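# Remove slotted finished part from fixture, leave blanks clamped

## Task

Remove the finished part, the one that has a milled slot, from the fixture and set it down lying flat on the table, while both blanks stay clamped in the fixture exactly where they sit now.

## Robot and tools

Robot: two arms, left_arm and right_arm, each ending in a two-finger gripper with a wrist camera (cam_left_wrist, cam_right_wrist, each 672x504). left_arm is the robot's own left, on the +y side; image left/right does not match arm names. Loose objects may occasionally get nudged by an outside disturbance.

Scene frame (metres): origin at table-top height above the centre of the robot's foot, +z up, +x forward over the table, +y toward left_arm. The table top starts near x = +0.15 and may be rotated relative to the robot. Reported end_effector_position and end_effector_quat_wxyz are in this frame and can be a few cm off, more at long reach. The position is the point between the finger pads, about 1 cm behind the tips. Fingers point along the gripper's +z; they open and close along its y.

Rows: every motion command uses rows of 14 numbers, each in [-1, 1]: dx, dy, dz, rx, ry, rz, opening for left_arm, then the same seven for right_arm. Always send all 14 even when one arm is idle. dx, dy, dz are an offset along scene axes, scaled so 1.0 = 0.6 m; a translation longer than 1.0 may be shortened along its direction. rx, ry, rz form one rotation vector, 1.0 = 180 degrees, turning the gripper about its Hand target position. These six are offsets from the arm's Hand target at the start of the action or move, never from the previous row; repeating an offset moves further. Sending six zeros re-commands the current Hand target (useful to release a push or recover an arm). The opening is absolute, not an offset: +1 fully open (0.094 m), -1 closed. A 0 opening is a real command, so to keep a gripper as is, resend its current command (see Tool commands in the result).

execute_actions: actions = list of actions; each action is a table of up to 15 rows, one row per control step of 1/30 s; if shorter, the last row is held until 15 steps. cameras = list of camera names, null/omitted/["all"] for all, [] for none; an unknown name invalidates the call. An empty actions list just returns state and images. Results include per-step end-effector positions.

move: target = one 14-number row, or a list of up to 15 rows (all offsets counted from the same starting Hand targets). Straight-line paths, all arms finishing together, at least 0.5 s, cut off at 10 s. speed: m/s, 0.002 to 4.3, default 0.25, one value or one per target; rotation is capped at twice this in rad/s. blend: metres, corner rounding for lists (default 0). opening_speed: rate on the -1..+1 scale per second, at least 0.2; use a low value to close gently. blocking: false returns after about 0.5 s while the move continues. Paths do not avoid obstacles or the other arm; grippers lag and can overshoot speed, especially with a nearly straight arm. Keep paths away from an arm's own base, or its shoulder posture may flip. Opening changes in later list targets apply on arrival once everything is still. The result adds a move: line with the ending (done, off_target, moving, held, fault) and limits (paced = pose clipped, held = steps withheld). done means at rest within 10 mm and 2 degrees; neither done nor off_target tells you about contact.

wait: seconds 0 to 10; arms hold their last command, a running move continues. stop: brakes a running move (needs braking room). zoom_image: camera (cam_left_wrist or cam_right_wrist), region [x0, y0, x1, y1] pixels, max 504x504, of that camera's latest image. finished_scene: scene = current scene number; ends the scene irreversibly, so only call it once the part lies flat on the table, blanks still clamped, and everything holds without the robot.

Controller behaviour: each step the commanded orientation is clipped to within 40 degrees of the measured one; position is favoured over orientation. Hand target in results is the last (clipped) command and the base for the next offsets. Friction and gravity can leave the gripper a centimetre or more off target in free air; a following command, even all zeros, requests the target again, and you can add the remaining gap as an offset. Tiny moves may not start. An arm blocked by an object keeps pushing until commanded back past its gripper.

Gripping: grip_measured uses the opening scale and reads slightly wide (up to about 2.7 mm) when empty; on a hard part at full squeeze it reads up to about 3 mm narrower (or a bit wider) than the part. Fingers go to the commanded reading, so there is no visible stop at contact; force limit is reached roughly 0.05 below the touch reading (0.11+ for small or round parts). Squeeze is about 50 to 64 N per pad. Release by commanding well above grip_measured.

Joint velocities reading within noise means that arm is still. Joint torques include the arm's weight and friction; torques 3 and 4 wrap at ±28 N m. Joint ranges (rad): waist -2.880..2.880, shoulder 0..3.142, elbow 0..3.019 (straight 2.964), wrist pitch -1.693..1.571, wrist yaw -1.571..1.571, wrist roll -2.094..2.094.

Heat: holding loads, long reach or pushing at unreachable poses heats motors, even while idle. A MOTOR HOT line appears near 85 °C; at 100 °C the arm drops everything and goes limp for 30 to 60 s or more (OVER-TEMPERATURE FAULT), possibly without warning.

Cameras: calibration gives K, distortion D and T_world_to_cam per camera (OpenCV conventions), computed from joint readings and slightly uncertain; images during motion may lag.

Avoid: dropping the part, releasing it while it still moves, fast impacts, hard presses, knocking the blanks loose, letting anything leave the table, grippers or arms colliding or one gripper closing on the other's fingers (can end the scene), and arm stops from faults or overheating. Prefer smooth, moderate-speed moves.

Each tool is called after "Request:" by a JSON object that holds its "api" and its "payload", one argument or row to a line.

## Session

Request:
{"api": "execute_actions", "payload": {
  "actions": []
}}

Scene clock: 0.00 s.
left_arm: end_effector_position=(+0.8105, +0.2638, +0.2303) grip_measured=+1.000 end_effector_quat_wxyz=(+0.535, -0.154, +0.828, -0.069) | right_arm: end_effector_position=(+0.4525, +0.1591, +0.1912) grip_measured=+1.000 end_effector_quat_wxyz=(-0.122, +0.757, -0.629, -0.126)
Joint positions: left_arm=[1.55 1.445 1.058 1.202 -0.026 -0.302 0.094] | right_arm=[2.393 1.642 0.981 0.27 0.42 -1.507 0.094]
Joint velocities: within noise
Joint torques (N m): no reading
Motor temperatures (°C): left_arm=[28 27 26 24 25 27 25] | right_arm=[27 29 26 29 23 25 24]
Heat: left arm: hottest waist 28 °C; right arm: hottest shoulder 29 °C.
Hand target: left_arm +0.8107, +0.2638, +0.2297; +0.536, -0.154, +0.827, -0.069 | right_arm +0.4507, +0.1586, +0.1918; -0.122, +0.758, -0.628, -0.126
Tool commands: left_gripper/opening=+1.0 right_gripper/opening=+1.0
camera_calibration:
cam_left_wrist: T_world_to_cam=[[0.17425, -0.943492, 0.281886, 0.0407347], [-0.833149, -0.293852, -0.468522, 0.866451], [0.52488, -0.153213, -0.837273, -0.070835], [0, 0, 0, 1]] pos_world=[0.751965, 0.282188, 0.335161]
cam_right_wrist: T_world_to_cam=[[0.981072, 0.190422, 0.0351726, -0.482839], [0.174245, -0.947347, 0.268648, 0.0259838], [0.0844771, -0.257434, -0.962596, 0.310829], [0, 0, 0, 1]] pos_world=[0.442915, 0.196577, 0.309205]

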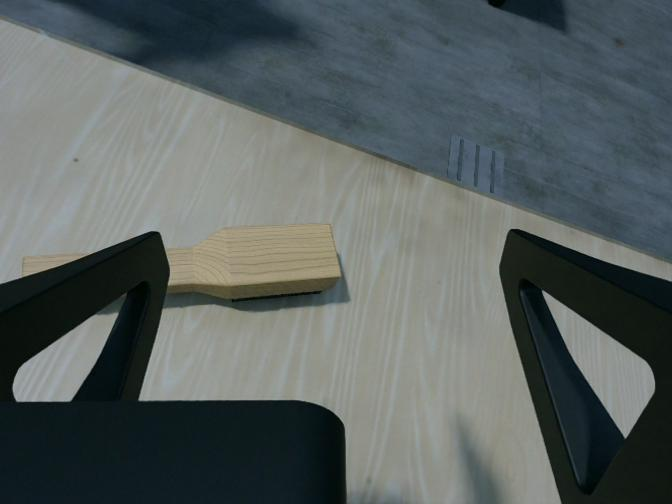

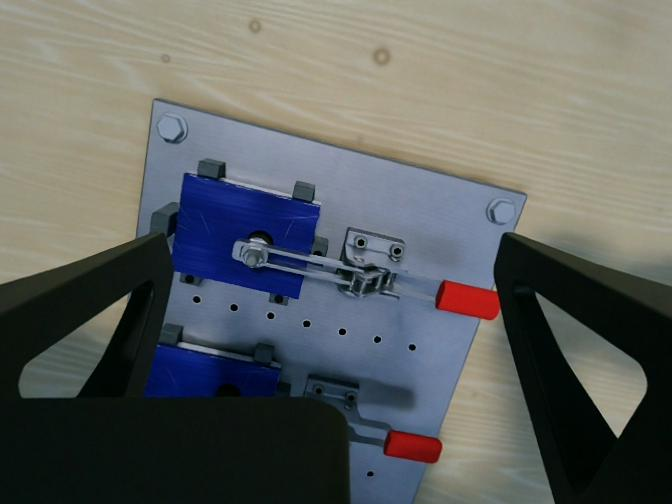

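Request:
{"api": "move", "payload": {
  "target": [-0.618, 0.16, -0.05, -0.3937, 0.4145, 0.2445, 1, 0.0988, -0.248, 0.047, -0.0903, 0.0922, -0.5694, 1],
  "speed": 0.35
}}

Scene clock: 15.63 s.
left_arm: end_effector_position=(+0.4472, +0.3537, +0.2019) grip_measured=+1.000 end_effector_quat_wxyz=(+0.212, +0.672, -0.675, +0.218) | right_arm: end_effector_position=(+0.5004, +0.0197, +0.2214) grip_measured=+1.000 end_effector_quat_wxyz=(+0.003, -0.014, -1.000, -0.008)
Joint positions: left_arm=[2.091 1.409 0.785 -0.012 1.085 -1.143 0.094] | right_arm=[2.302 1.367 0.857 0.083 0.669 0.266 0.094]
Joint velocities: within noise
Joint torques (N m): left_arm=[4.89 -10.17 -2.02 -0.44 0.44 0.01] | right_arm=[4.89 -10.4 -0.1 -0.16 0.03 0.22]
Motor temperatures (°C): left_arm=[28 28 26 24 25 27 25] | right_arm=[27 29 26 29 23 25 24]
Heat: left arm: hottest waist 28 °C; right arm: hottest shoulder 29 °C.
Hand target: left_arm +0.4401, +0.3599, +0.1998; +0.215, +0.675, -0.673, +0.213 | right_arm +0.5100, +0.0097, +0.2200; +0.000, +0.026, +1.000, +0.000
Off the commanded pose: left_arm 0.010 m, 1 deg | right_arm 0.014 m, 2 deg.
move: off_target (right_arm)
camera_calibration:
cam_left_wrist: T_world_to_cam=[[0.999868, 0.000956388, 0.016209, -0.452715], [-0.0149677, -0.332655, 0.94293, -0.0602909], [0.0062938, -0.943048, -0.332597, 0.519163], [0, 0, 0, 1]] pos_world=[0.448485, 0.469972, 0.23686]
cam_right_wrist: T_world_to_cam=[[-0.0150725, -0.999814, -0.0119939, 0.0280247], [-0.808189, 0.00511915, 0.588901, 0.279386], [-0.58873, 0.0185695, -0.808116, 0.597283], [0, 0, 0, 1]] pos_world=[0.577858, 0.015498, 0.318479]

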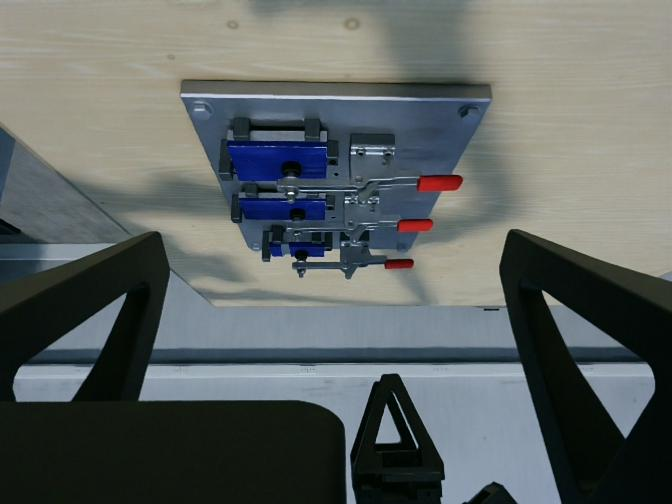

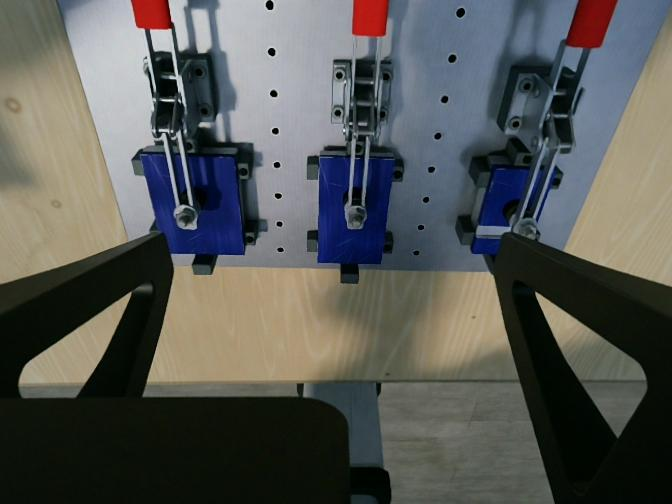

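Request:
{"api": "zoom_image", "payload": {
  "camera": "cam_right_wrist",
  "region": [440, 0, 640, 280]
}}

Request:
{"api": "zoom_image", "payload": {
  "camera": "cam_left_wrist",
  "region": [180, 70, 500, 310]
}}

Scaled by 1.800 from the camera's 672x504 image, which has a finer 960x720 frame.

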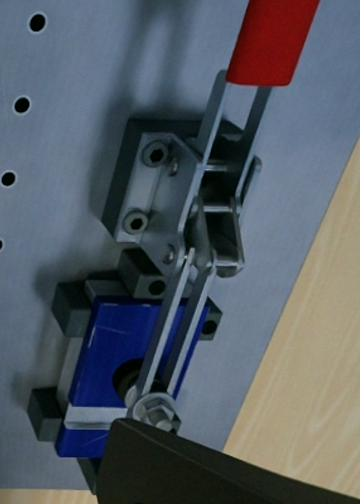

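Scaled by 1.575 from the camera's 672x504 image, which has a finer 960x720 frame.

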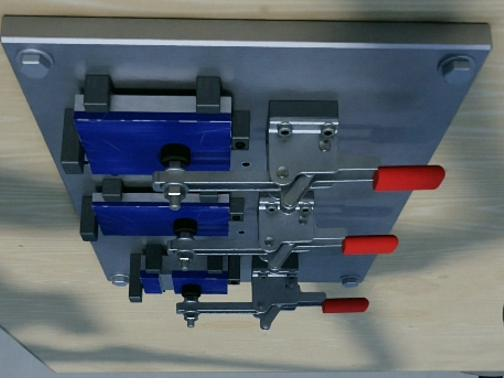

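Request:
{"api": "move", "payload": {
  "target": [
    [0, 0, 0, 0, 0, 0, 1, 0.086, -0.2187, -0.10, 0, 0, 0, -0.05],
    [0, 0, 0, 0, 0, 0, 1, 0.086, -0.2187, -0.218, 0, 0, 0, -0.05]
  ],
  "speed": 0.25,
  "blend": 0.03
}}

Scene clock: 23.90 s.
left_arm: end_effector_position=(+0.4472, +0.3536, +0.2019) grip_measured=+1.000 end_effector_quat_wxyz=(+0.212, +0.671, -0.676, +0.218) | right_arm: end_effector_position=(+0.5588, -0.1132, +0.0931) grip_measured=-0.047 end_effector_quat_wxyz=(+0.005, -0.028, -1.000, -0.006)
Joint positions: left_arm=[2.091 1.409 0.785 -0.012 1.085 -1.141 0.094] | right_arm=[1.884 1.495 1.033 0.113 0.283 0.118 0.045]
Joint velocities: within noise
Joint torques (N m): left_arm=[4.6 -9.88 -1.72 -0.9 0.47 -0.05] | right_arm=[2.2 -11.87 -0.58 0.65 0 -0.02]
Motor temperatures (°C): left_arm=[28 28 26 24 25 27 25] | right_arm=[27 29 26 29 23 25 24]
Heat: left arm: hottest waist 28 °C; right arm: hottest shoulder 29 °C.
Hand target: left_arm +0.4401, +0.3599, +0.1998; +0.215, +0.675, -0.673, +0.213 | right_arm +0.5617, -0.1215, +0.0892; +0.000, +0.026, +1.000, +0.001
Off the commanded pose: left_arm 0.010 m, 1 deg | right_arm 0.010 m, 1 deg.
move: done
camera_calibration:
cam_left_wrist: T_world_to_cam=[[0.999855, -0.000468262, 0.0169966, -0.452323], [-0.0161845, -0.332633, 0.942917, -0.0597521], [0.00521211, -0.943056, -0.332593, 0.519649], [0, 0, 0, 1]] pos_world=[0.448582, 0.469971, 0.236861]
cam_right_wrist: T_world_to_cam=[[-0.0420863, -0.999072, -0.00915321, -0.0905948], [-0.806078, 0.0285407, 0.591121, 0.404102], [-0.590311, 0.0322563, -0.806531, 0.532628], [0, 0, 0, 1]] pos_world=[0.636341, -0.119225, 0.189879]

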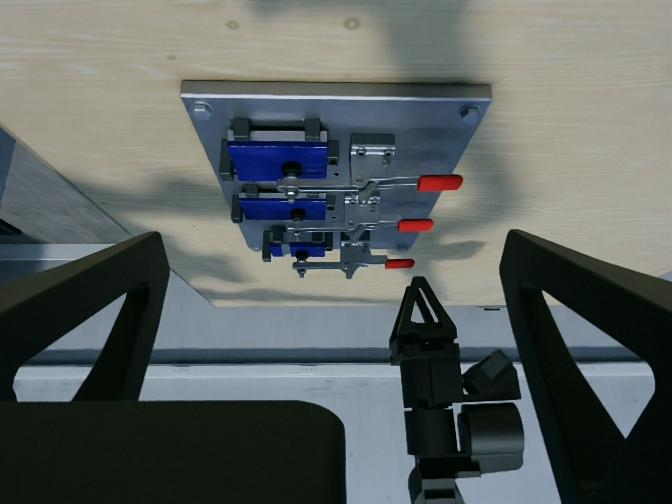

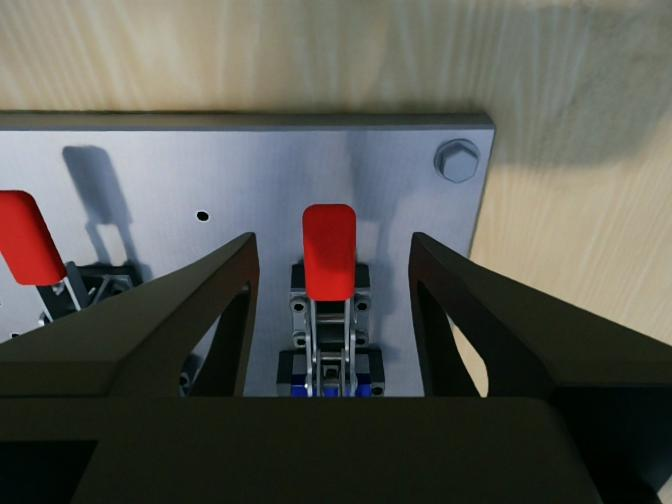

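Request:
{"api": "move", "payload": {
  "target": [
    [0, 0, 0, 0, 0, 0, 1, -0.016, 0.0025, -0.0717, 0, 0, 0, -0.05],
    [0, 0, 0, 0, 0, 0, 1, -0.016, 0.0025, -0.0717, 0, 0, 0, -0.73]
  ],
  "speed": 0.12,
  "opening_speed": 1.0
}}

Scene clock: 30.40 s.
left_arm: end_effector_position=(+0.4472, +0.3536, +0.2019) grip_measured=+1.000 end_effector_quat_wxyz=(+0.212, +0.671, -0.676, +0.218) | right_arm: end_effector_position=(+0.5519, -0.1110, +0.0521) grip_measured=-0.634 end_effector_quat_wxyz=(+0.003, -0.027, -1.000, -0.007)
Joint positions: left_arm=[2.091 1.409 0.785 -0.012 1.085 -1.141 0.094] | right_arm=[1.865 1.607 1.104 0.161 0.265 0.109 0.017]
Joint velocities: within noise
Joint torques (N m): left_arm=[6.71 -10.34 -1.92 -0.58 0.45 0] | right_arm=[2.32 -11.58 -0.9 0.68 0.02 -0.01]
Motor temperatures (°C): left_arm=[28 28 26 24 25 27 25] | right_arm=[27 30 26 29 23 25 24]
Heat: left arm: hottest waist 28 °C; right arm: hottest shoulder 30 °C.
Hand target: left_arm +0.4401, +0.3599, +0.1998; +0.215, +0.675, -0.673, +0.213 | right_arm +0.5521, -0.1199, +0.0462; +0.000, +0.026, +1.000, +0.001
Off the commanded pose: left_arm 0.010 m, 1 deg | right_arm 0.011 m, 1 deg.
move: off_target (right_arm); target 2's new opening was sent with right_arm's hand 0.011 m and 1 deg from that target
camera_calibration:
cam_left_wrist: T_world_to_cam=[[0.999851, -0.000753294, 0.0172173, -0.452339], [-0.0164875, -0.332629, 0.942914, -0.0596163], [0.00501668, -0.943058, -0.332592, 0.519737], [0, 0, 0, 1]] pos_world=[0.448682, 0.469971, 0.236861]
cam_right_wrist: T_world_to_cam=[[-0.0411696, -0.999099, -0.0103323, -0.0895756], [-0.808457, 0.0272338, 0.587925, 0.424116], [-0.587114, 0.0325578, -0.80885, 0.493856], [0, 0, 0, 1]] pos_world=[0.629141, -0.117124, 0.149181]

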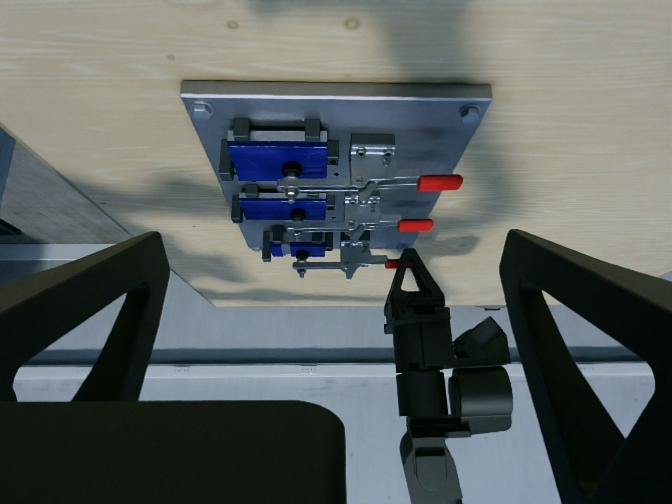

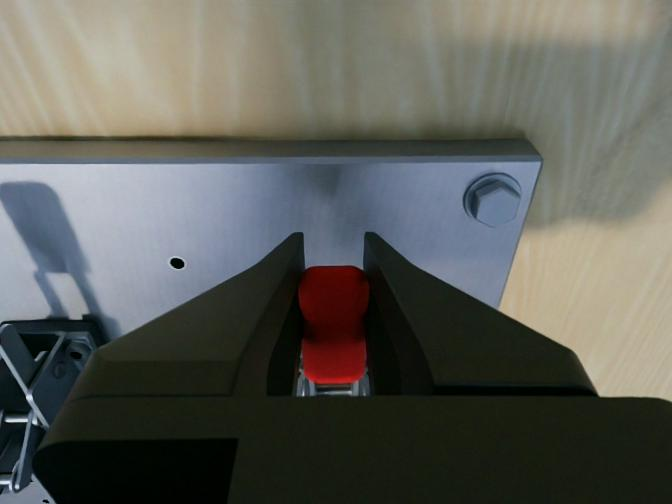

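Request:
{"api": "zoom_image", "payload": {
  "camera": "cam_right_wrist",
  "region": [260, 220, 410, 410]
}}

Request:
{"api": "zoom_image", "payload": {
  "camera": "cam_left_wrist",
  "region": [340, 210, 480, 310]
}}

Scaled by 2.653 from the camera's 672x504 image, which has a finer 960x720 frame.

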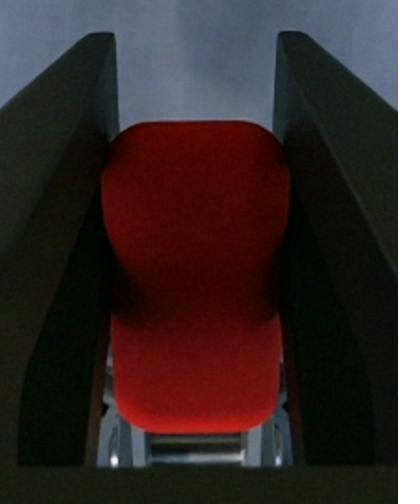

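Scaled by 3.600 from the camera's 672x504 image, which has a finer 960x720 frame.

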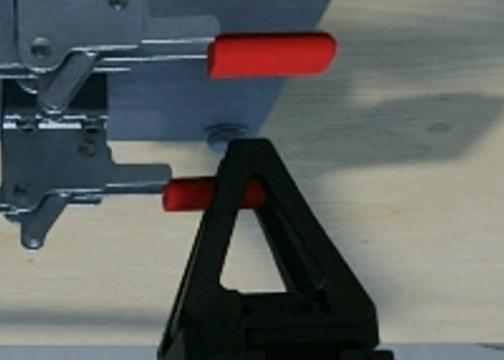

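Request:
{"api": "move", "payload": {
  "target": [
    [0, 0, 0, 0, 0, 0, 1, -0.01, 0.0, 0.075, 0, 0, 0, -0.73],
    [0, 0, 0, 0, 0, 0, 1, -0.06, 0.003, 0.108, 0, 0, 0, -0.73],
    [0, 0, 0, 0, 0, 0, 1, -0.11, 0.005, 0.115, 0, 0, 0, -0.73],
    [0, 0, 0, 0, 0, 0, 1, -0.127, 0.006, 0.11, 0, 0, 0, -0.73]
  ],
  "speed": 0.08,
  "blend": 0.01
}}

Request:
{"api": "zoom_image", "payload": {
  "camera": "cam_left_wrist",
  "region": [240, 190, 480, 370]
}}

Scene clock: 39.30 s.
left_arm: end_effector_position=(+0.4472, +0.3536, +0.2019) grip_measured=+1.000 end_effector_quat_wxyz=(+0.212, +0.671, -0.676, +0.218) | right_arm: end_effector_position=(+0.5116, -0.1107, +0.0913) grip_measured=-0.647 end_effector_quat_wxyz=(-0.026, -0.032, -0.999, -0.009)
Joint positions: left_arm=[2.091 1.409 0.785 -0.012 1.085 -1.141 0.094] | right_arm=[1.894 1.542 0.904 0.353 0.292 0.111 0.017]
Joint velocities: within noise
Joint torques (N m): left_arm=[5.07 -10.17 -1.78 -0.38 0.49 -0.02] | right_arm=[4.25 -13.27 -8.01 0.27 0.93 0.19]
Motor temperatures (°C): left_arm=[28 28 26 24 25 27 25] | right_arm=[27 30 26 29 23 25 24]
Heat: left arm: hottest waist 28 °C; right arm: hottest shoulder 30 °C.
Hand target: left_arm +0.4401, +0.3599, +0.1998; +0.215, +0.675, -0.673, +0.213 | right_arm +0.4759, -0.1162, +0.1122; +0.000, +0.026, +1.000, +0.001
Off the commanded pose: left_arm 0.010 m, 1 deg | right_arm 0.042 m, 3 deg.
move: off_target (right_arm); blend cut to 0.0053 m at target 3
camera_calibration:
cam_left_wrist: T_world_to_cam=[[0.999851, -0.000753294, 0.0172173, -0.452339], [-0.0164875, -0.332629, 0.942914, -0.0596163], [0.00501668, -0.943058, -0.332592, 0.519737], [0, 0, 0, 1]] pos_world=[0.448682, 0.469971, 0.236861]
cam_right_wrist: T_world_to_cam=[[-0.0498969, -0.998624, -0.016131, -0.0854665], [-0.840305, 0.033246, 0.541093, 0.389695], [-0.539813, 0.0405539, -0.840808, 0.481521], [0, 0, 0, 1]] pos_world=[0.58313, -0.117832, 0.192627]

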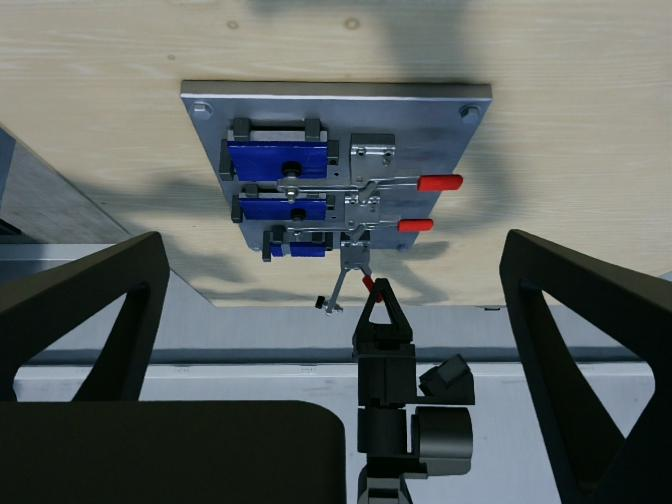

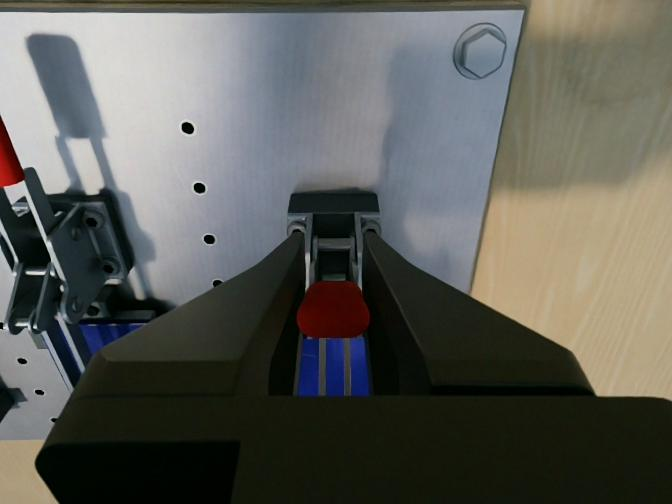

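Scaled by 2.100 from the camera's 672x504 image, which has a finer 960x720 frame.

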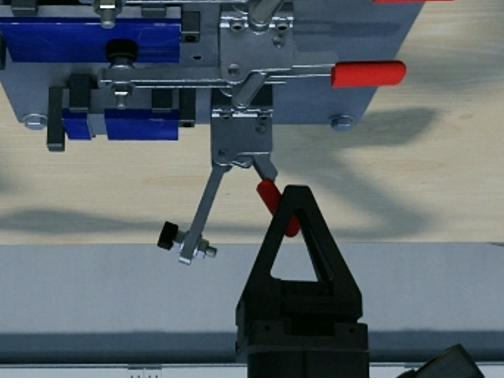

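Request:
{"api": "move", "payload": {
  "target": [
    [0, 0, 0, 0, 0, 0, 1, 0.0483, -0.005, -0.04, 0, 0, 0, -0.73],
    [0, 0, 0, 0, 0, 0, 1, 0.0483, -0.005, -0.04, 0, 0, 0, -0.35],
    [0, 0, 0, 0, 0, 0, 1, 0.0483, -0.005, 0.146, 0, 0, 0, -0.35]
  ],
  "speed": 0.25,
  "cameras": ["cam_left_wrist"]
}}

Request:
{"api": "zoom_image", "payload": {
  "camera": "cam_left_wrist",
  "region": [240, 190, 480, 370]
}}

Scene clock: 48.87 s.
left_arm: end_effector_position=(+0.4472, +0.3536, +0.2019) grip_measured=+1.000 end_effector_quat_wxyz=(+0.212, +0.671, -0.676, +0.218) | right_arm: end_effector_position=(+0.5097, -0.1253, +0.1936) grip_measured=-0.352 end_effector_quat_wxyz=(-0.005, -0.025, -1.000, +0.006)
Joint positions: left_arm=[2.091 1.409 0.785 -0.012 1.085 -1.141 0.094] | right_arm=[1.953 1.231 0.726 0.166 0.373 0.132 0.03]
Joint velocities: within noise
Joint torques (N m): left_arm=[5.95 -10.11 -1.83 -0.49 0.43 -0.05] | right_arm=[4.19 -11.16 -2.07 -0.13 0.17 0.22]
Motor temperatures (°C): left_arm=[28 28 26 24 25 27 25] | right_arm=[27 31 27 29 24 25 25]
Heat: left arm: hottest waist 28 °C; right arm: hottest shoulder 31 °C.
Hand target: left_arm +0.4401, +0.3599, +0.1998; +0.215, +0.675, -0.673, +0.213 | right_arm +0.5050, -0.1193, +0.1999; +0.000, +0.026, +1.000, +0.001
Off the commanded pose: left_arm 0.010 m, 1 deg | right_arm 0.010 m, 1 deg.
move: done; target 2's new opening was sent with right_arm's hand 0.014 m and 2 deg from that target
camera_calibration:
cam_left_wrist: T_world_to_cam=[[0.999851, -0.000753294, 0.0172173, -0.452339], [-0.0164875, -0.332629, 0.942914, -0.0596163], [0.00501668, -0.943058, -0.332592, 0.519737], [0, 0, 0, 1]] pos_world=[0.448682, 0.469971, 0.236861]
Images, in order (width x height): cam_left_wrist 672x504.

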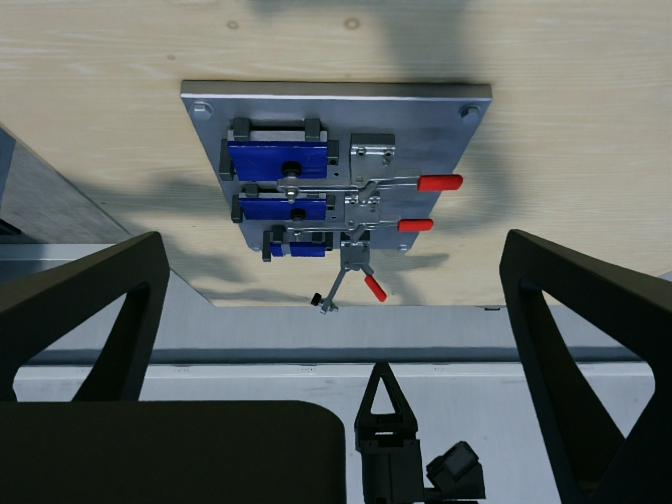

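Scaled by 2.100 from the camera's 672x504 image, which has a finer 960x720 frame.

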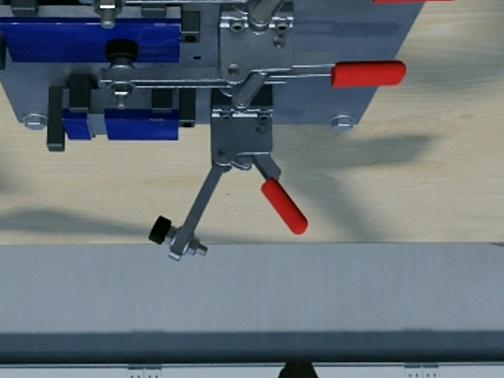

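Request:
{"api": "move", "payload": {
  "target": [
    [0, 0, 0, 0, 0, 0, 1, -0.2417, 0.008, -0.01, -0.0078, -0.1665, 0, 0.4],
    [0, 0, 0, 0, 0, 0, 1, -0.2167, 0.008, -0.2, -0.0078, -0.1665, 0, 0.4]
  ],
  "speed": 0.3,
  "blend": 0.03
}}

Request:
{"api": "zoom_image", "payload": {
  "camera": "cam_left_wrist",
  "region": [200, 190, 480, 400]
}}

Scene clock: 53.27 s.
left_arm: end_effector_position=(+0.4472, +0.3536, +0.2019) grip_measured=+1.000 end_effector_quat_wxyz=(+0.212, +0.671, -0.676, +0.218) | right_arm: end_effector_position=(+0.3757, -0.1081, +0.0819) grip_measured=+0.397 end_effector_quat_wxyz=(+0.241, +0.029, +0.970, +0.001)
Joint positions: left_arm=[2.091 1.409 0.785 -0.012 1.085 -1.141 0.094] | right_arm=[1.92 2.114 0.73 1.556 0.335 -0.04 0.066]
Joint velocities: within noise
Joint torques (N m): left_arm=[5.36 -10.11 -1.81 -0.58 0.52 -0.08] | right_arm=[3.19 -5.25 -5.57 1.5 -0.03 0]
Motor temperatures (°C): left_arm=[28 28 26 24 25 27 25] | right_arm=[27 31 27 29 23 25 24]
Heat: left arm: hottest waist 28 °C; right arm: hottest shoulder 31 °C.
Hand target: left_arm +0.4401, +0.3599, +0.1998; +0.215, +0.675, -0.673, +0.213 | right_arm +0.3749, -0.1145, +0.0798; +0.259, +0.025, +0.966, -0.005
Off the commanded pose: left_arm 0.010 m, 1 deg | right_arm 0.007 m, 2 deg.
joint sent to its limit (right arm) — joint 4 (wrist pitch), upper limit. The joint targets still meet the commanded pose.
move: done
camera_calibration:
cam_left_wrist: T_world_to_cam=[[0.999851, -0.000753294, 0.0172173, -0.452339], [-0.0164875, -0.332629, 0.942914, -0.0596163], [0.00501668, -0.943058, -0.332592, 0.519737], [0, 0, 0, 1]] pos_world=[0.448682, 0.469971, 0.236861]
cam_right_wrist: T_world_to_cam=[[-0.0448323, -0.998968, -0.00732598, -0.0924741], [-0.989765, 0.0434224, 0.135939, 0.37094], [-0.13548, 0.0133454, -0.99069, 0.257583], [0, 0, 0, 1]] pos_world=[0.397895, -0.111923, 0.204082]

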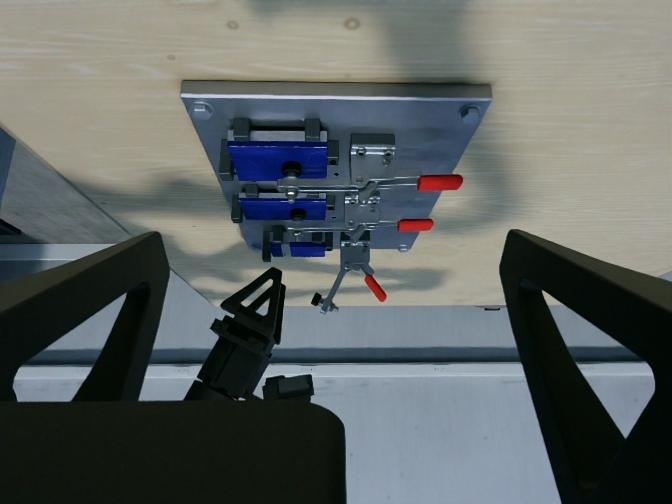

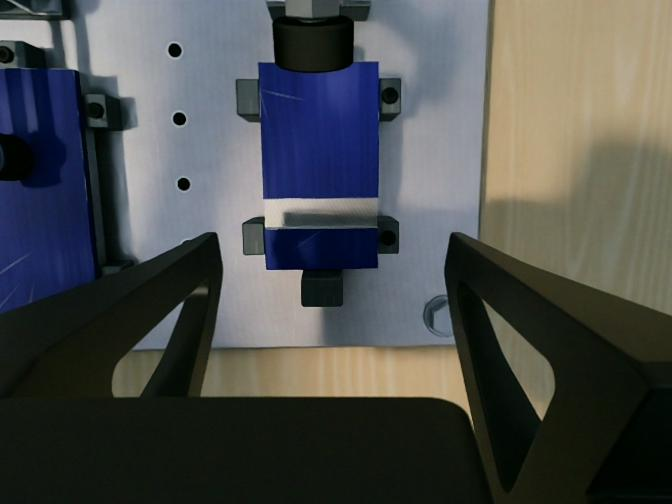

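Scaled by 1.800 from the camera's 672x504 image, which has a finer 960x720 frame.

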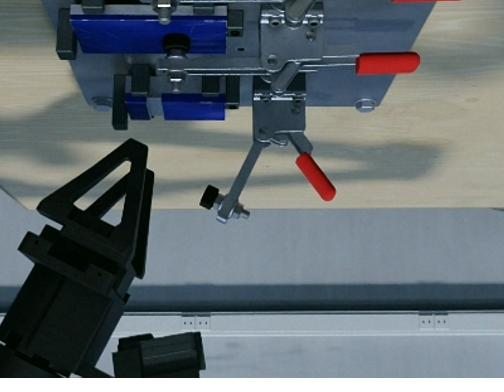

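Request:
{"api": "move", "payload": {
  "target": [
    [0, 0, 0, 0, 0, 0, 1, 0.0488, 0.0053, -0.0533, 0, 0, 0, 0.4]
  ],
  "speed": 0.12
}}

Request:
{"api": "zoom_image", "payload": {
  "camera": "cam_left_wrist",
  "region": [200, 190, 480, 400]
}}

Scene clock: 61.83 s.
left_arm: end_effector_position=(+0.4472, +0.3536, +0.2019) grip_measured=+1.000 end_effector_quat_wxyz=(+0.212, +0.671, -0.676, +0.218) | right_arm: end_effector_position=(+0.4084, -0.1027, +0.0538) grip_measured=+0.397 end_effector_quat_wxyz=(+0.265, +0.032, +0.964, +0.004)
Joint positions: left_arm=[2.091 1.409 0.785 -0.012 1.085 -1.141 0.094] | right_arm=[1.904 2.114 0.836 1.502 0.312 -0.045 0.066]
Joint velocities: within noise
Joint torques (N m): left_arm=[5.3 -10.75 -1.85 -0.4 0.45 -0.02] | right_arm=[3.25 -5.77 -5.12 0.57 -0.02 0]
Motor temperatures (°C): left_arm=[28 28 26 24 25 27 25] | right_arm=[27 30 28 29 23 25 24]
Heat: left arm: hottest waist 28 °C; right arm: hottest shoulder 30 °C.
Hand target: left_arm +0.4401, +0.3599, +0.1998; +0.215, +0.675, -0.673, +0.213 | right_arm +0.4040, -0.1114, +0.0479; +0.259, +0.025, +0.966, -0.005
Off the commanded pose: left_arm 0.010 m, 1 deg | right_arm 0.011 m, 1 deg.
move: off_target (right_arm)
camera_calibration:
cam_left_wrist: T_world_to_cam=[[0.999851, -0.000753294, 0.0172173, -0.452339], [-0.0164875, -0.332629, 0.942914, -0.0596163], [0.00501668, -0.943058, -0.332592, 0.519737], [0, 0, 0, 1]] pos_world=[0.448682, 0.469971, 0.236861]
cam_right_wrist: T_world_to_cam=[[-0.0504018, -0.998617, -0.0149739, -0.0830438], [-0.995079, 0.0489314, 0.086156, 0.412283], [-0.0853041, 0.0192427, -0.996169, 0.214499], [0, 0, 0, 1]] pos_world=[0.424366, -0.10723, 0.176913]

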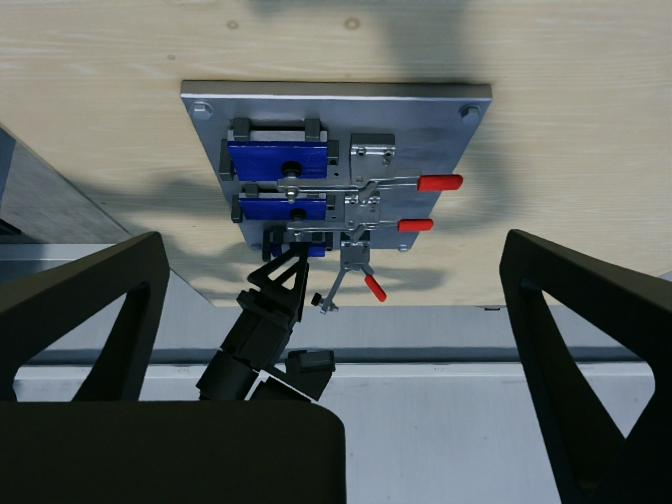

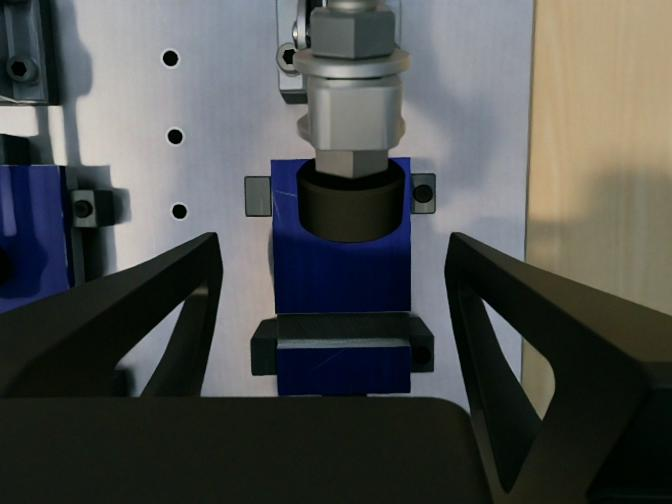

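Scaled by 1.800 from the camera's 672x504 image, which has a finer 960x720 frame.

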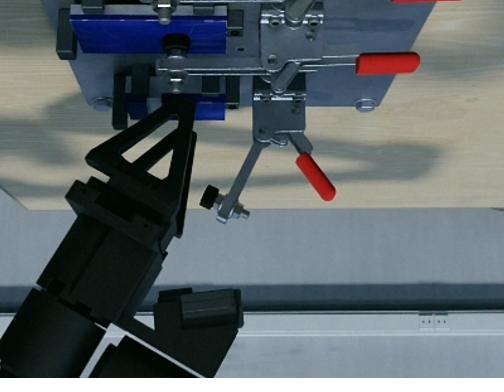

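Request:
{"api": "move", "payload": {
  "target": [
    [0, 0, 0, 0, 0, 0, 1, -0.02, -0.005, -0.0167, 0, 0, 0, 0.4],
    [0, 0, 0, 0, 0, 0, 1, -0.0117, -0.005, -0.0283, 0, 0, 0, 0.4]
  ],
  "speed": 0.1,
  "cameras": ["cam_right_wrist", "cam_left_wrist"]
}}

Request:
{"api": "zoom_image", "payload": {
  "camera": "cam_left_wrist",
  "region": [200, 190, 480, 400]
}}

Scene clock: 66.93 s.
left_arm: end_effector_position=(+0.4472, +0.3536, +0.2019) grip_measured=+1.000 end_effector_quat_wxyz=(+0.212, +0.671, -0.676, +0.218) | right_arm: end_effector_position=(+0.4015, -0.1051, +0.0366) grip_measured=+0.397 end_effector_quat_wxyz=(+0.265, +0.030, +0.964, +0.003)
Joint positions: left_arm=[2.091 1.409 0.785 -0.012 1.085 -1.141 0.094] | right_arm=[1.888 2.16 0.88 1.502 0.297 -0.047 0.066]
Joint velocities: within noise
Joint torques (N m): left_arm=[5.42 -9.52 -1.62 -0.36 0.46 -0.03] | right_arm=[3.02 -5.54 -5.14 0.69 -0.04 0.04]
Motor temperatures (°C): left_arm=[28 28 26 24 25 27 25] | right_arm=[27 30 28 29 23 25 24]
Heat: left arm: hottest waist 28 °C; right arm: hottest shoulder 30 °C.
Hand target: left_arm +0.4401, +0.3599, +0.1998; +0.215, +0.675, -0.673, +0.213 | right_arm +0.3971, -0.1144, +0.0309; +0.259, +0.025, +0.966, -0.005
Off the commanded pose: left_arm 0.010 m, 1 deg | right_arm 0.012 m, 1 deg.
move: off_target (right_arm)
camera_calibration:
cam_left_wrist: T_world_to_cam=[[0.999851, -0.000753294, 0.0172173, -0.452339], [-0.0164875, -0.332629, 0.942914, -0.0596163], [0.00501668, -0.943058, -0.332592, 0.519737], [0, 0, 0, 1]] pos_world=[0.448682, 0.469971, 0.236861]
cam_right_wrist: T_world_to_cam=[[-0.0459846, -0.998861, -0.012761, -0.0878663], [-0.995313, 0.0447258, 0.0857449, 0.406703], [-0.0850764, 0.0166441, -0.996235, 0.196448], [0, 0, 0, 1]] pos_world=[0.417469, -0.109226, 0.159715]

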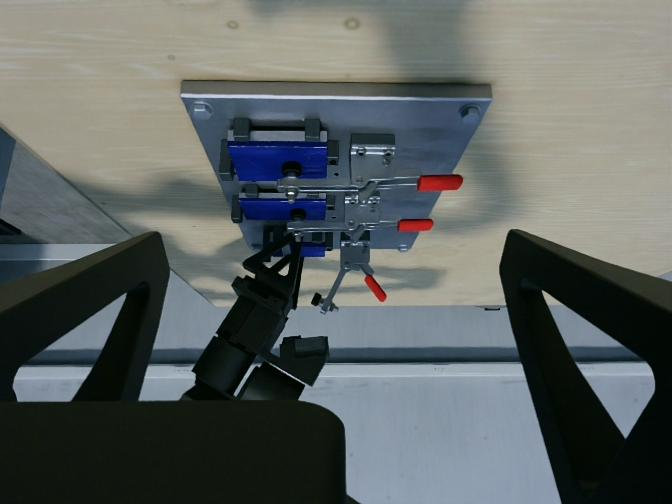

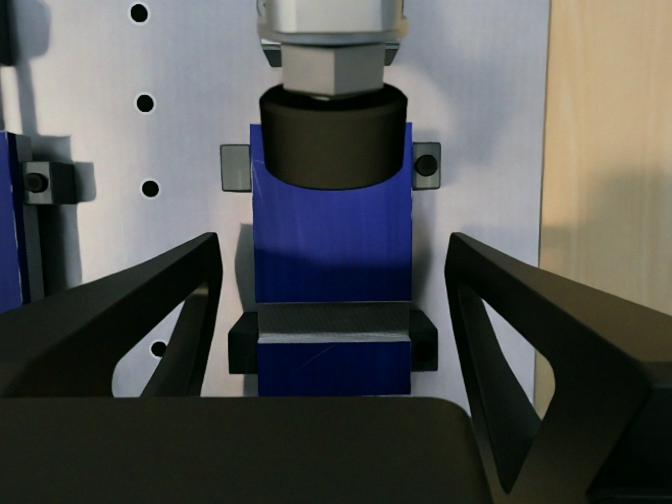

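Scaled by 1.800 from the camera's 672x504 image, which has a finer 960x720 frame.

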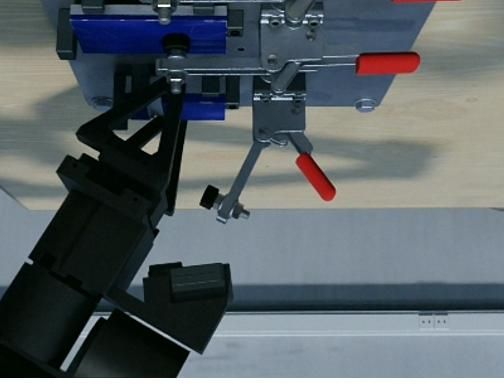

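Request:
{"api": "move", "payload": {
  "target": [
    [0, 0, 0, 0, 0, 0, 1, 0, 0, 0, 0, 0, 0, -0.25],
    [0, 0, 0, 0, 0, 0, 1, 0, 0, 0.055, 0, 0, 0, -0.25],
    [0, 0, 0, 0, 0, 0, 1, -0.067, 0.005, 0.088, 0, 0, 0, -0.25],
    [0, 0, 0, 0, 0, 0, 1, -0.09, 0.005, 0.18, 0, 0, 0, -0.25],
    [0, 0, 0, 0, 0, 0, 1, -0.053, -0.127, 0.19, 0, 0, 0.25, -0.25],
    [0, 0, 0, 0, 0, 0, 1, -0.0233, -0.233, 0.15, 0, 0, 0.5, -0.25]
  ],
  "speed": [0.1, 0.1, 0.15, 0.2, 0.3, 0.3],
  "blend": [0, 0.005, 0.01, 0.02, 0.03, 0],
  "opening_speed": 0.8,
  "cameras": ["cam_right_wrist", "cam_left_wrist"]
}}

Scene clock: 78.70 s.
left_arm: end_effector_position=(+0.4472, +0.3536, +0.2019) grip_measured=+1.000 end_effector_quat_wxyz=(+0.212, +0.671, -0.676, +0.218) | right_arm: end_effector_position=(+0.3755, -0.2463, +0.1200) grip_measured=-0.247 end_effector_quat_wxyz=(-0.187, +0.659, -0.703, -0.189)
Joint positions: left_arm=[2.091 1.409 0.785 -0.012 1.085 -1.141 0.094] | right_arm=[1.366 1.667 0.662 0.617 -0.73 -1.642 0.035]
Joint velocities: within noise
Joint torques (N m): left_arm=[5.42 -9.58 -1.59 -0.57 0.44 -0.05] | right_arm=[-2.43 -9.11 -4.75 -0.16 -0.29 -0.04]
Motor temperatures (°C): left_arm=[28 28 26 24 25 27 25] | right_arm=[27 30 29 29 23 25 24]
Heat: left arm: hottest waist 28 °C; right arm: hottest shoulder 30 °C.
Hand target: left_arm +0.4401, +0.3599, +0.1998; +0.215, +0.675, -0.673, +0.213 | right_arm +0.3832, -0.2541, +0.1208; -0.186, +0.665, -0.701, -0.180
Off the commanded pose: left_arm 0.010 m, 1 deg | right_arm 0.011 m, 1 deg.
move: off_target (right_arm)
camera_calibration:
cam_left_wrist: T_world_to_cam=[[0.999851, -0.000753294, 0.0172173, -0.452339], [-0.0164875, -0.332629, 0.942914, -0.0596163], [0.00501668, -0.943058, -0.332592, 0.519737], [0, 0, 0, 1]] pos_world=[0.448682, 0.469971, 0.236861]
cam_right_wrist: T_world_to_cam=[[0.998757, -0.0489076, -0.00966298, -0.38788], [-0.0479212, -0.995282, 0.0843675, -0.231775], [-0.0137436, -0.0837995, -0.996388, 0.228135], [0, 0, 0, 1]] pos_world=[0.379426, -0.230534, 0.243117]

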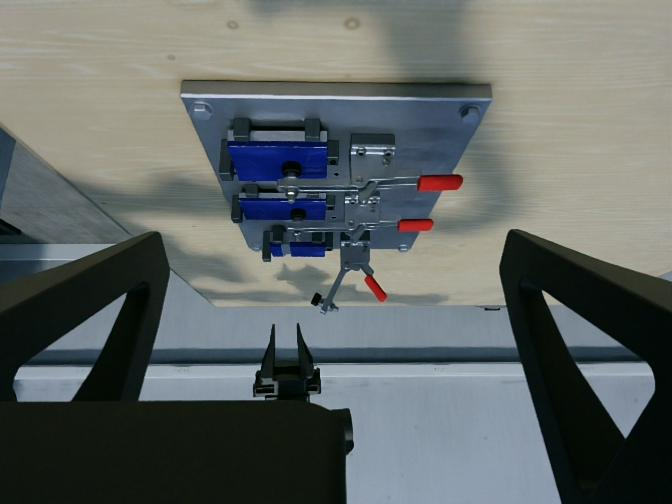

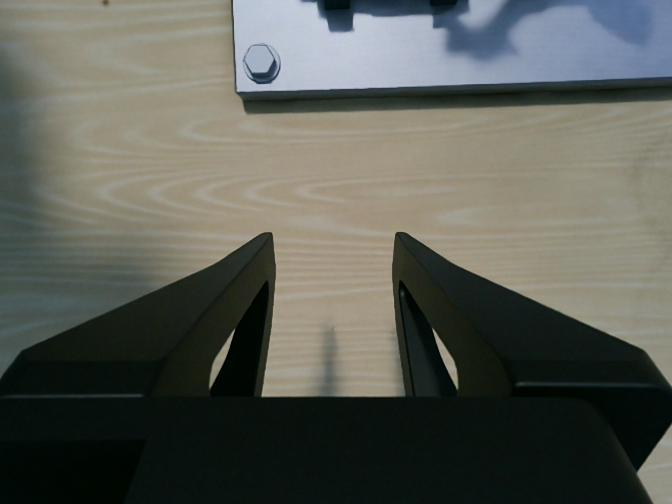

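Request:
{"api": "zoom_image", "payload": {
  "camera": "cam_left_wrist",
  "region": [230, 180, 400, 320]
}}

Scaled by 2.965 from the camera's 672x504 image, which has a finer 960x720 frame.

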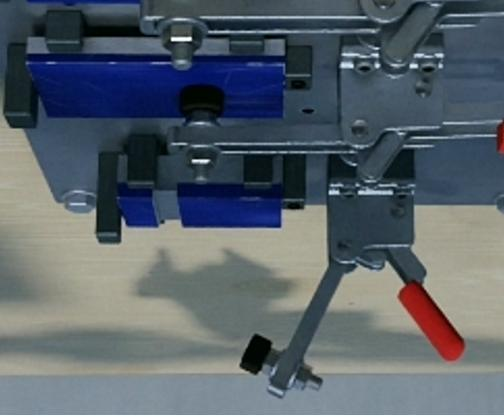

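Request:
{"api": "move", "payload": {
  "target": [
    [0, 0, 0, 0, 0, 0, 1, -0.03, 0.107, 0.04, 0, 0, -0.25, 0.4],
    [0, 0, 0, 0, 0, 0, 1, -0.0383, 0.232, 0.0167, 0, 0, -0.5, 0.4],
    [0, 0, 0, 0, 0, 0, 1, 0.02, 0.232, -0.118, 0, 0, -0.5, 0.4]
  ],
  "speed": [0.4, 0.4, 0.2],
  "blend": [0.03, 0.02, 0],
  "cameras": ["cam_right_wrist", "cam_left_wrist"]
}}

Request:
{"api": "zoom_image", "payload": {
  "camera": "cam_right_wrist",
  "region": [200, 120, 480, 400]
}}

Scene clock: 98.57 s.
left_arm: end_effector_position=(+0.4472, +0.3536, +0.2019) grip_measured=+1.000 end_effector_quat_wxyz=(+0.212, +0.671, -0.676, +0.218) | right_arm: end_effector_position=(+0.4022, -0.1077, +0.0565) grip_measured=+0.397 end_effector_quat_wxyz=(+0.267, +0.023, +0.963, +0.000)
Joint positions: left_arm=[2.091 1.409 0.785 -0.012 1.085 -1.141 0.094] | right_arm=[1.897 2.127 0.824 1.532 0.308 -0.065 0.066]
Joint velocities: within noise
Joint torques (N m): left_arm=[5.19 -9.29 -1.84 -0.58 0.48 -0.07] | right_arm=[3.25 -5.42 -5.24 0.75 -0.03 0.24]
Motor temperatures (°C): left_arm=[28 28 26 24 25 27 25] | right_arm=[27 30 29 29 23 25 24]
Heat: left arm: hottest waist 28 °C; right arm: hottest shoulder 30 °C.
Hand target: left_arm +0.4401, +0.3599, +0.1998; +0.215, +0.675, -0.673, +0.213 | right_arm +0.3952, -0.1149, +0.0501; +0.259, +0.025, +0.966, -0.005
Off the commanded pose: left_arm 0.010 m, 1 deg | right_arm 0.012 m, 1 deg.
move: off_target (right_arm)
camera_calibration:
cam_left_wrist: T_world_to_cam=[[0.999851, -0.000753294, 0.0172173, -0.452339], [-0.0164875, -0.332629, 0.942914, -0.0596163], [0.00501668, -0.943058, -0.332592, 0.519737], [0, 0, 0, 1]] pos_world=[0.448682, 0.469971, 0.236861]
cam_right_wrist: T_world_to_cam=[[-0.0344993, -0.999402, -0.00215203, -0.0955505], [-0.9961, 0.0342102, 0.0813323, 0.405205], [-0.0812101, 0.00494954, -0.996685, 0.213594], [0, 0, 0, 1]] pos_world=[0.417674, -0.110413, 0.179724]

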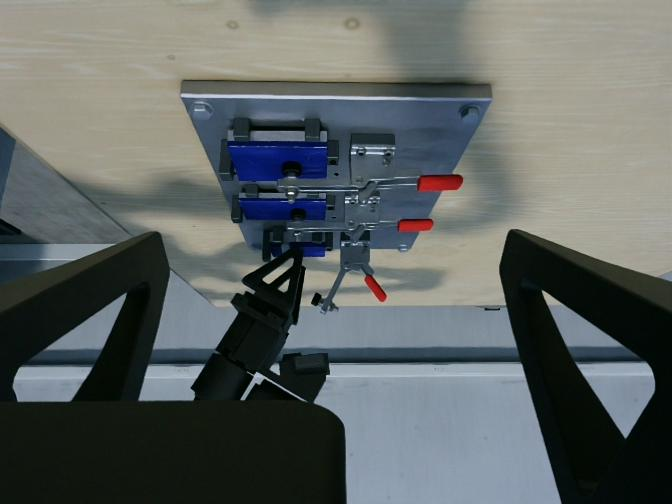

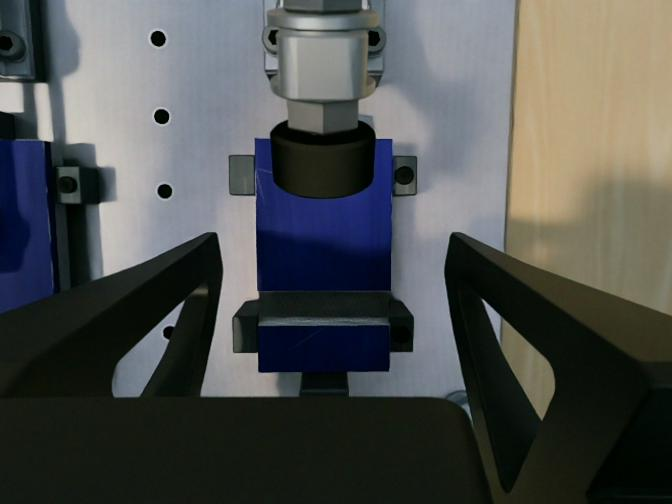

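Scaled by 1.800 from the camera's 672x504 image, which has a finer 960x720 frame.

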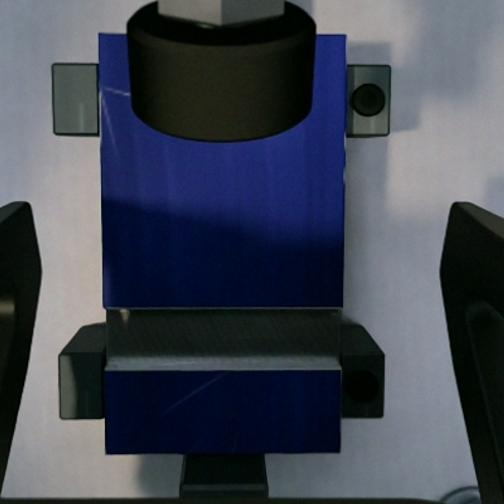

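Request:
{"api": "move", "payload": {
  "target": [0,0,0,0,0,0,1,0.015,0.005,-0.03,0,0,0,0.4],
  "speed": 0.05
}}

Scene clock: 104.77 s.
left_arm: end_effector_position=(+0.4472, +0.3536, +0.2019) grip_measured=+1.000 end_effector_quat_wxyz=(+0.212, +0.671, -0.676, +0.218) | right_arm: end_effector_position=(+0.4119, -0.1026, +0.0393) grip_measured=+0.397 end_effector_quat_wxyz=(+0.268, +0.023, +0.963, +0.002)
Joint positions: left_arm=[2.091 1.409 0.785 -0.012 1.085 -1.141 0.094] | right_arm=[1.894 2.135 0.88 1.484 0.302 -0.063 0.066]
Joint velocities: within noise
Joint torques (N m): left_arm=[5.07 -10.58 -1.89 -0.46 0.47 0.02] | right_arm=[2.96 -5.6 -4.96 0.68 -0.02 0.18]
Motor temperatures (°C): left_arm=[28 28 26 24 25 27 25] | right_arm=[27 30 29 29 23 25 24]
Heat: left arm: hottest waist 28 °C; right arm: hottest shoulder 30 °C.
Hand target: left_arm +0.4401, +0.3599, +0.1998; +0.215, +0.675, -0.673, +0.213 | right_arm +0.4040, -0.1120, +0.0320; +0.259, +0.025, +0.966, -0.005
Off the commanded pose: left_arm 0.010 m, 1 deg | right_arm 0.014 m, 1 deg.
move: off_target (right_arm)
camera_calibration:
cam_left_wrist: T_world_to_cam=[[0.999851, -0.000753294, 0.0172173, -0.452339], [-0.0164875, -0.332629, 0.942914, -0.0596163], [0.00501668, -0.943058, -0.332592, 0.519737], [0, 0, 0, 1]] pos_world=[0.448682, 0.469971, 0.236861]
cam_right_wrist: T_world_to_cam=[[-0.034166, -0.999401, -0.00553245, -0.0901575], [-0.996217, 0.0336136, 0.0801392, 0.416094], [-0.0799052, 0.00824955, -0.996768, 0.196903], [0, 0, 0, 1]] pos_world=[0.427173, -0.105714, 0.162423]

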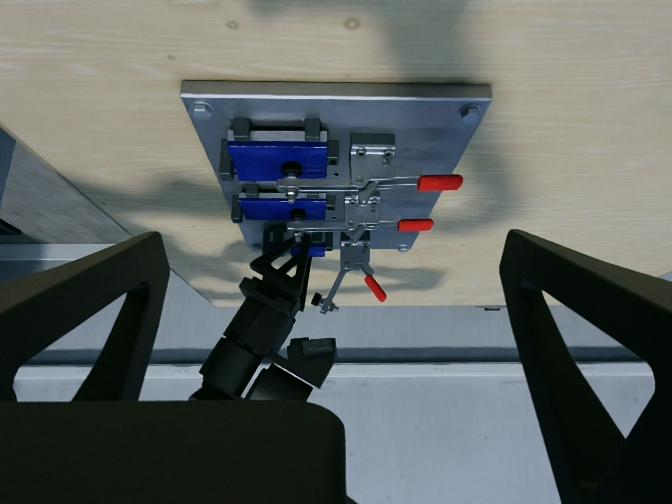

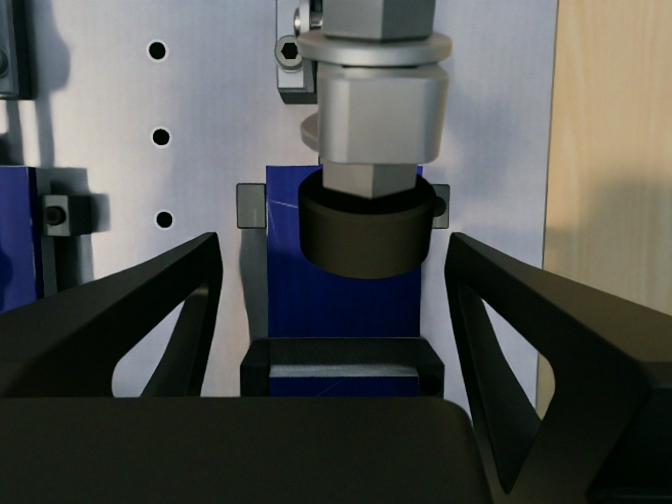

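Request:
{"api": "move", "payload": {
  "target": [0,0,0,0,0,0,1,0.0,-0.005,-0.008,0,0,0,0.4],
  "speed": 0.05,
  "cameras": ["cam_right_wrist"]
}}

Scene clock: 109.10 s.
left_arm: end_effector_position=(+0.4472, +0.3536, +0.2019) grip_measured=+1.000 end_effector_quat_wxyz=(+0.212, +0.671, -0.676, +0.218) | right_arm: end_effector_position=(+0.4118, -0.1057, +0.0344) grip_measured=+0.397 end_effector_quat_wxyz=(+0.268, +0.023, +0.963, +0.001)
Joint positions: left_arm=[2.091 1.409 0.785 -0.012 1.085 -1.141 0.094] | right_arm=[1.884 2.143 0.891 1.48 0.294 -0.062 0.066]
Joint velocities: within noise
Joint torques (N m): left_arm=[5.6 -10.11 -1.96 -0.62 0.47 -0.12] | right_arm=[2.78 -5.54 -4.88 0.61 -0.05 0.2]
Motor temperatures (°C): left_arm=[28 28 26 24 25 27 25] | right_arm=[27 30 29 29 23 25 24]
Heat: left arm: hottest waist 28 °C; right arm: hottest shoulder 30 °C.
Hand target: left_arm +0.4401, +0.3599, +0.1998; +0.215, +0.675, -0.673, +0.213 | right_arm +0.4041, -0.1150, +0.0273; +0.259, +0.025, +0.966, -0.005
Off the commanded pose: left_arm 0.010 m, 1 deg | right_arm 0.014 m, 1 deg.
move: off_target (right_arm)
camera_calibration:
cam_right_wrist: T_world_to_cam=[[-0.0339029, -0.999414, -0.00474593, -0.0934228], [-0.996209, 0.0334128, 0.080317, 0.416427], [-0.0801113, 0.00745092, -0.996758, 0.192136], [0, 0, 0, 1]] pos_world=[0.427074, -0.108714, 0.157623]
Images, in order (width x height): cam_right_wrist 672x504.

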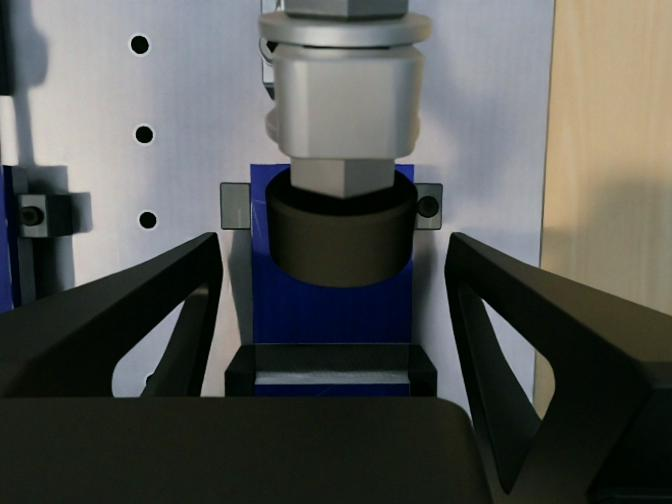

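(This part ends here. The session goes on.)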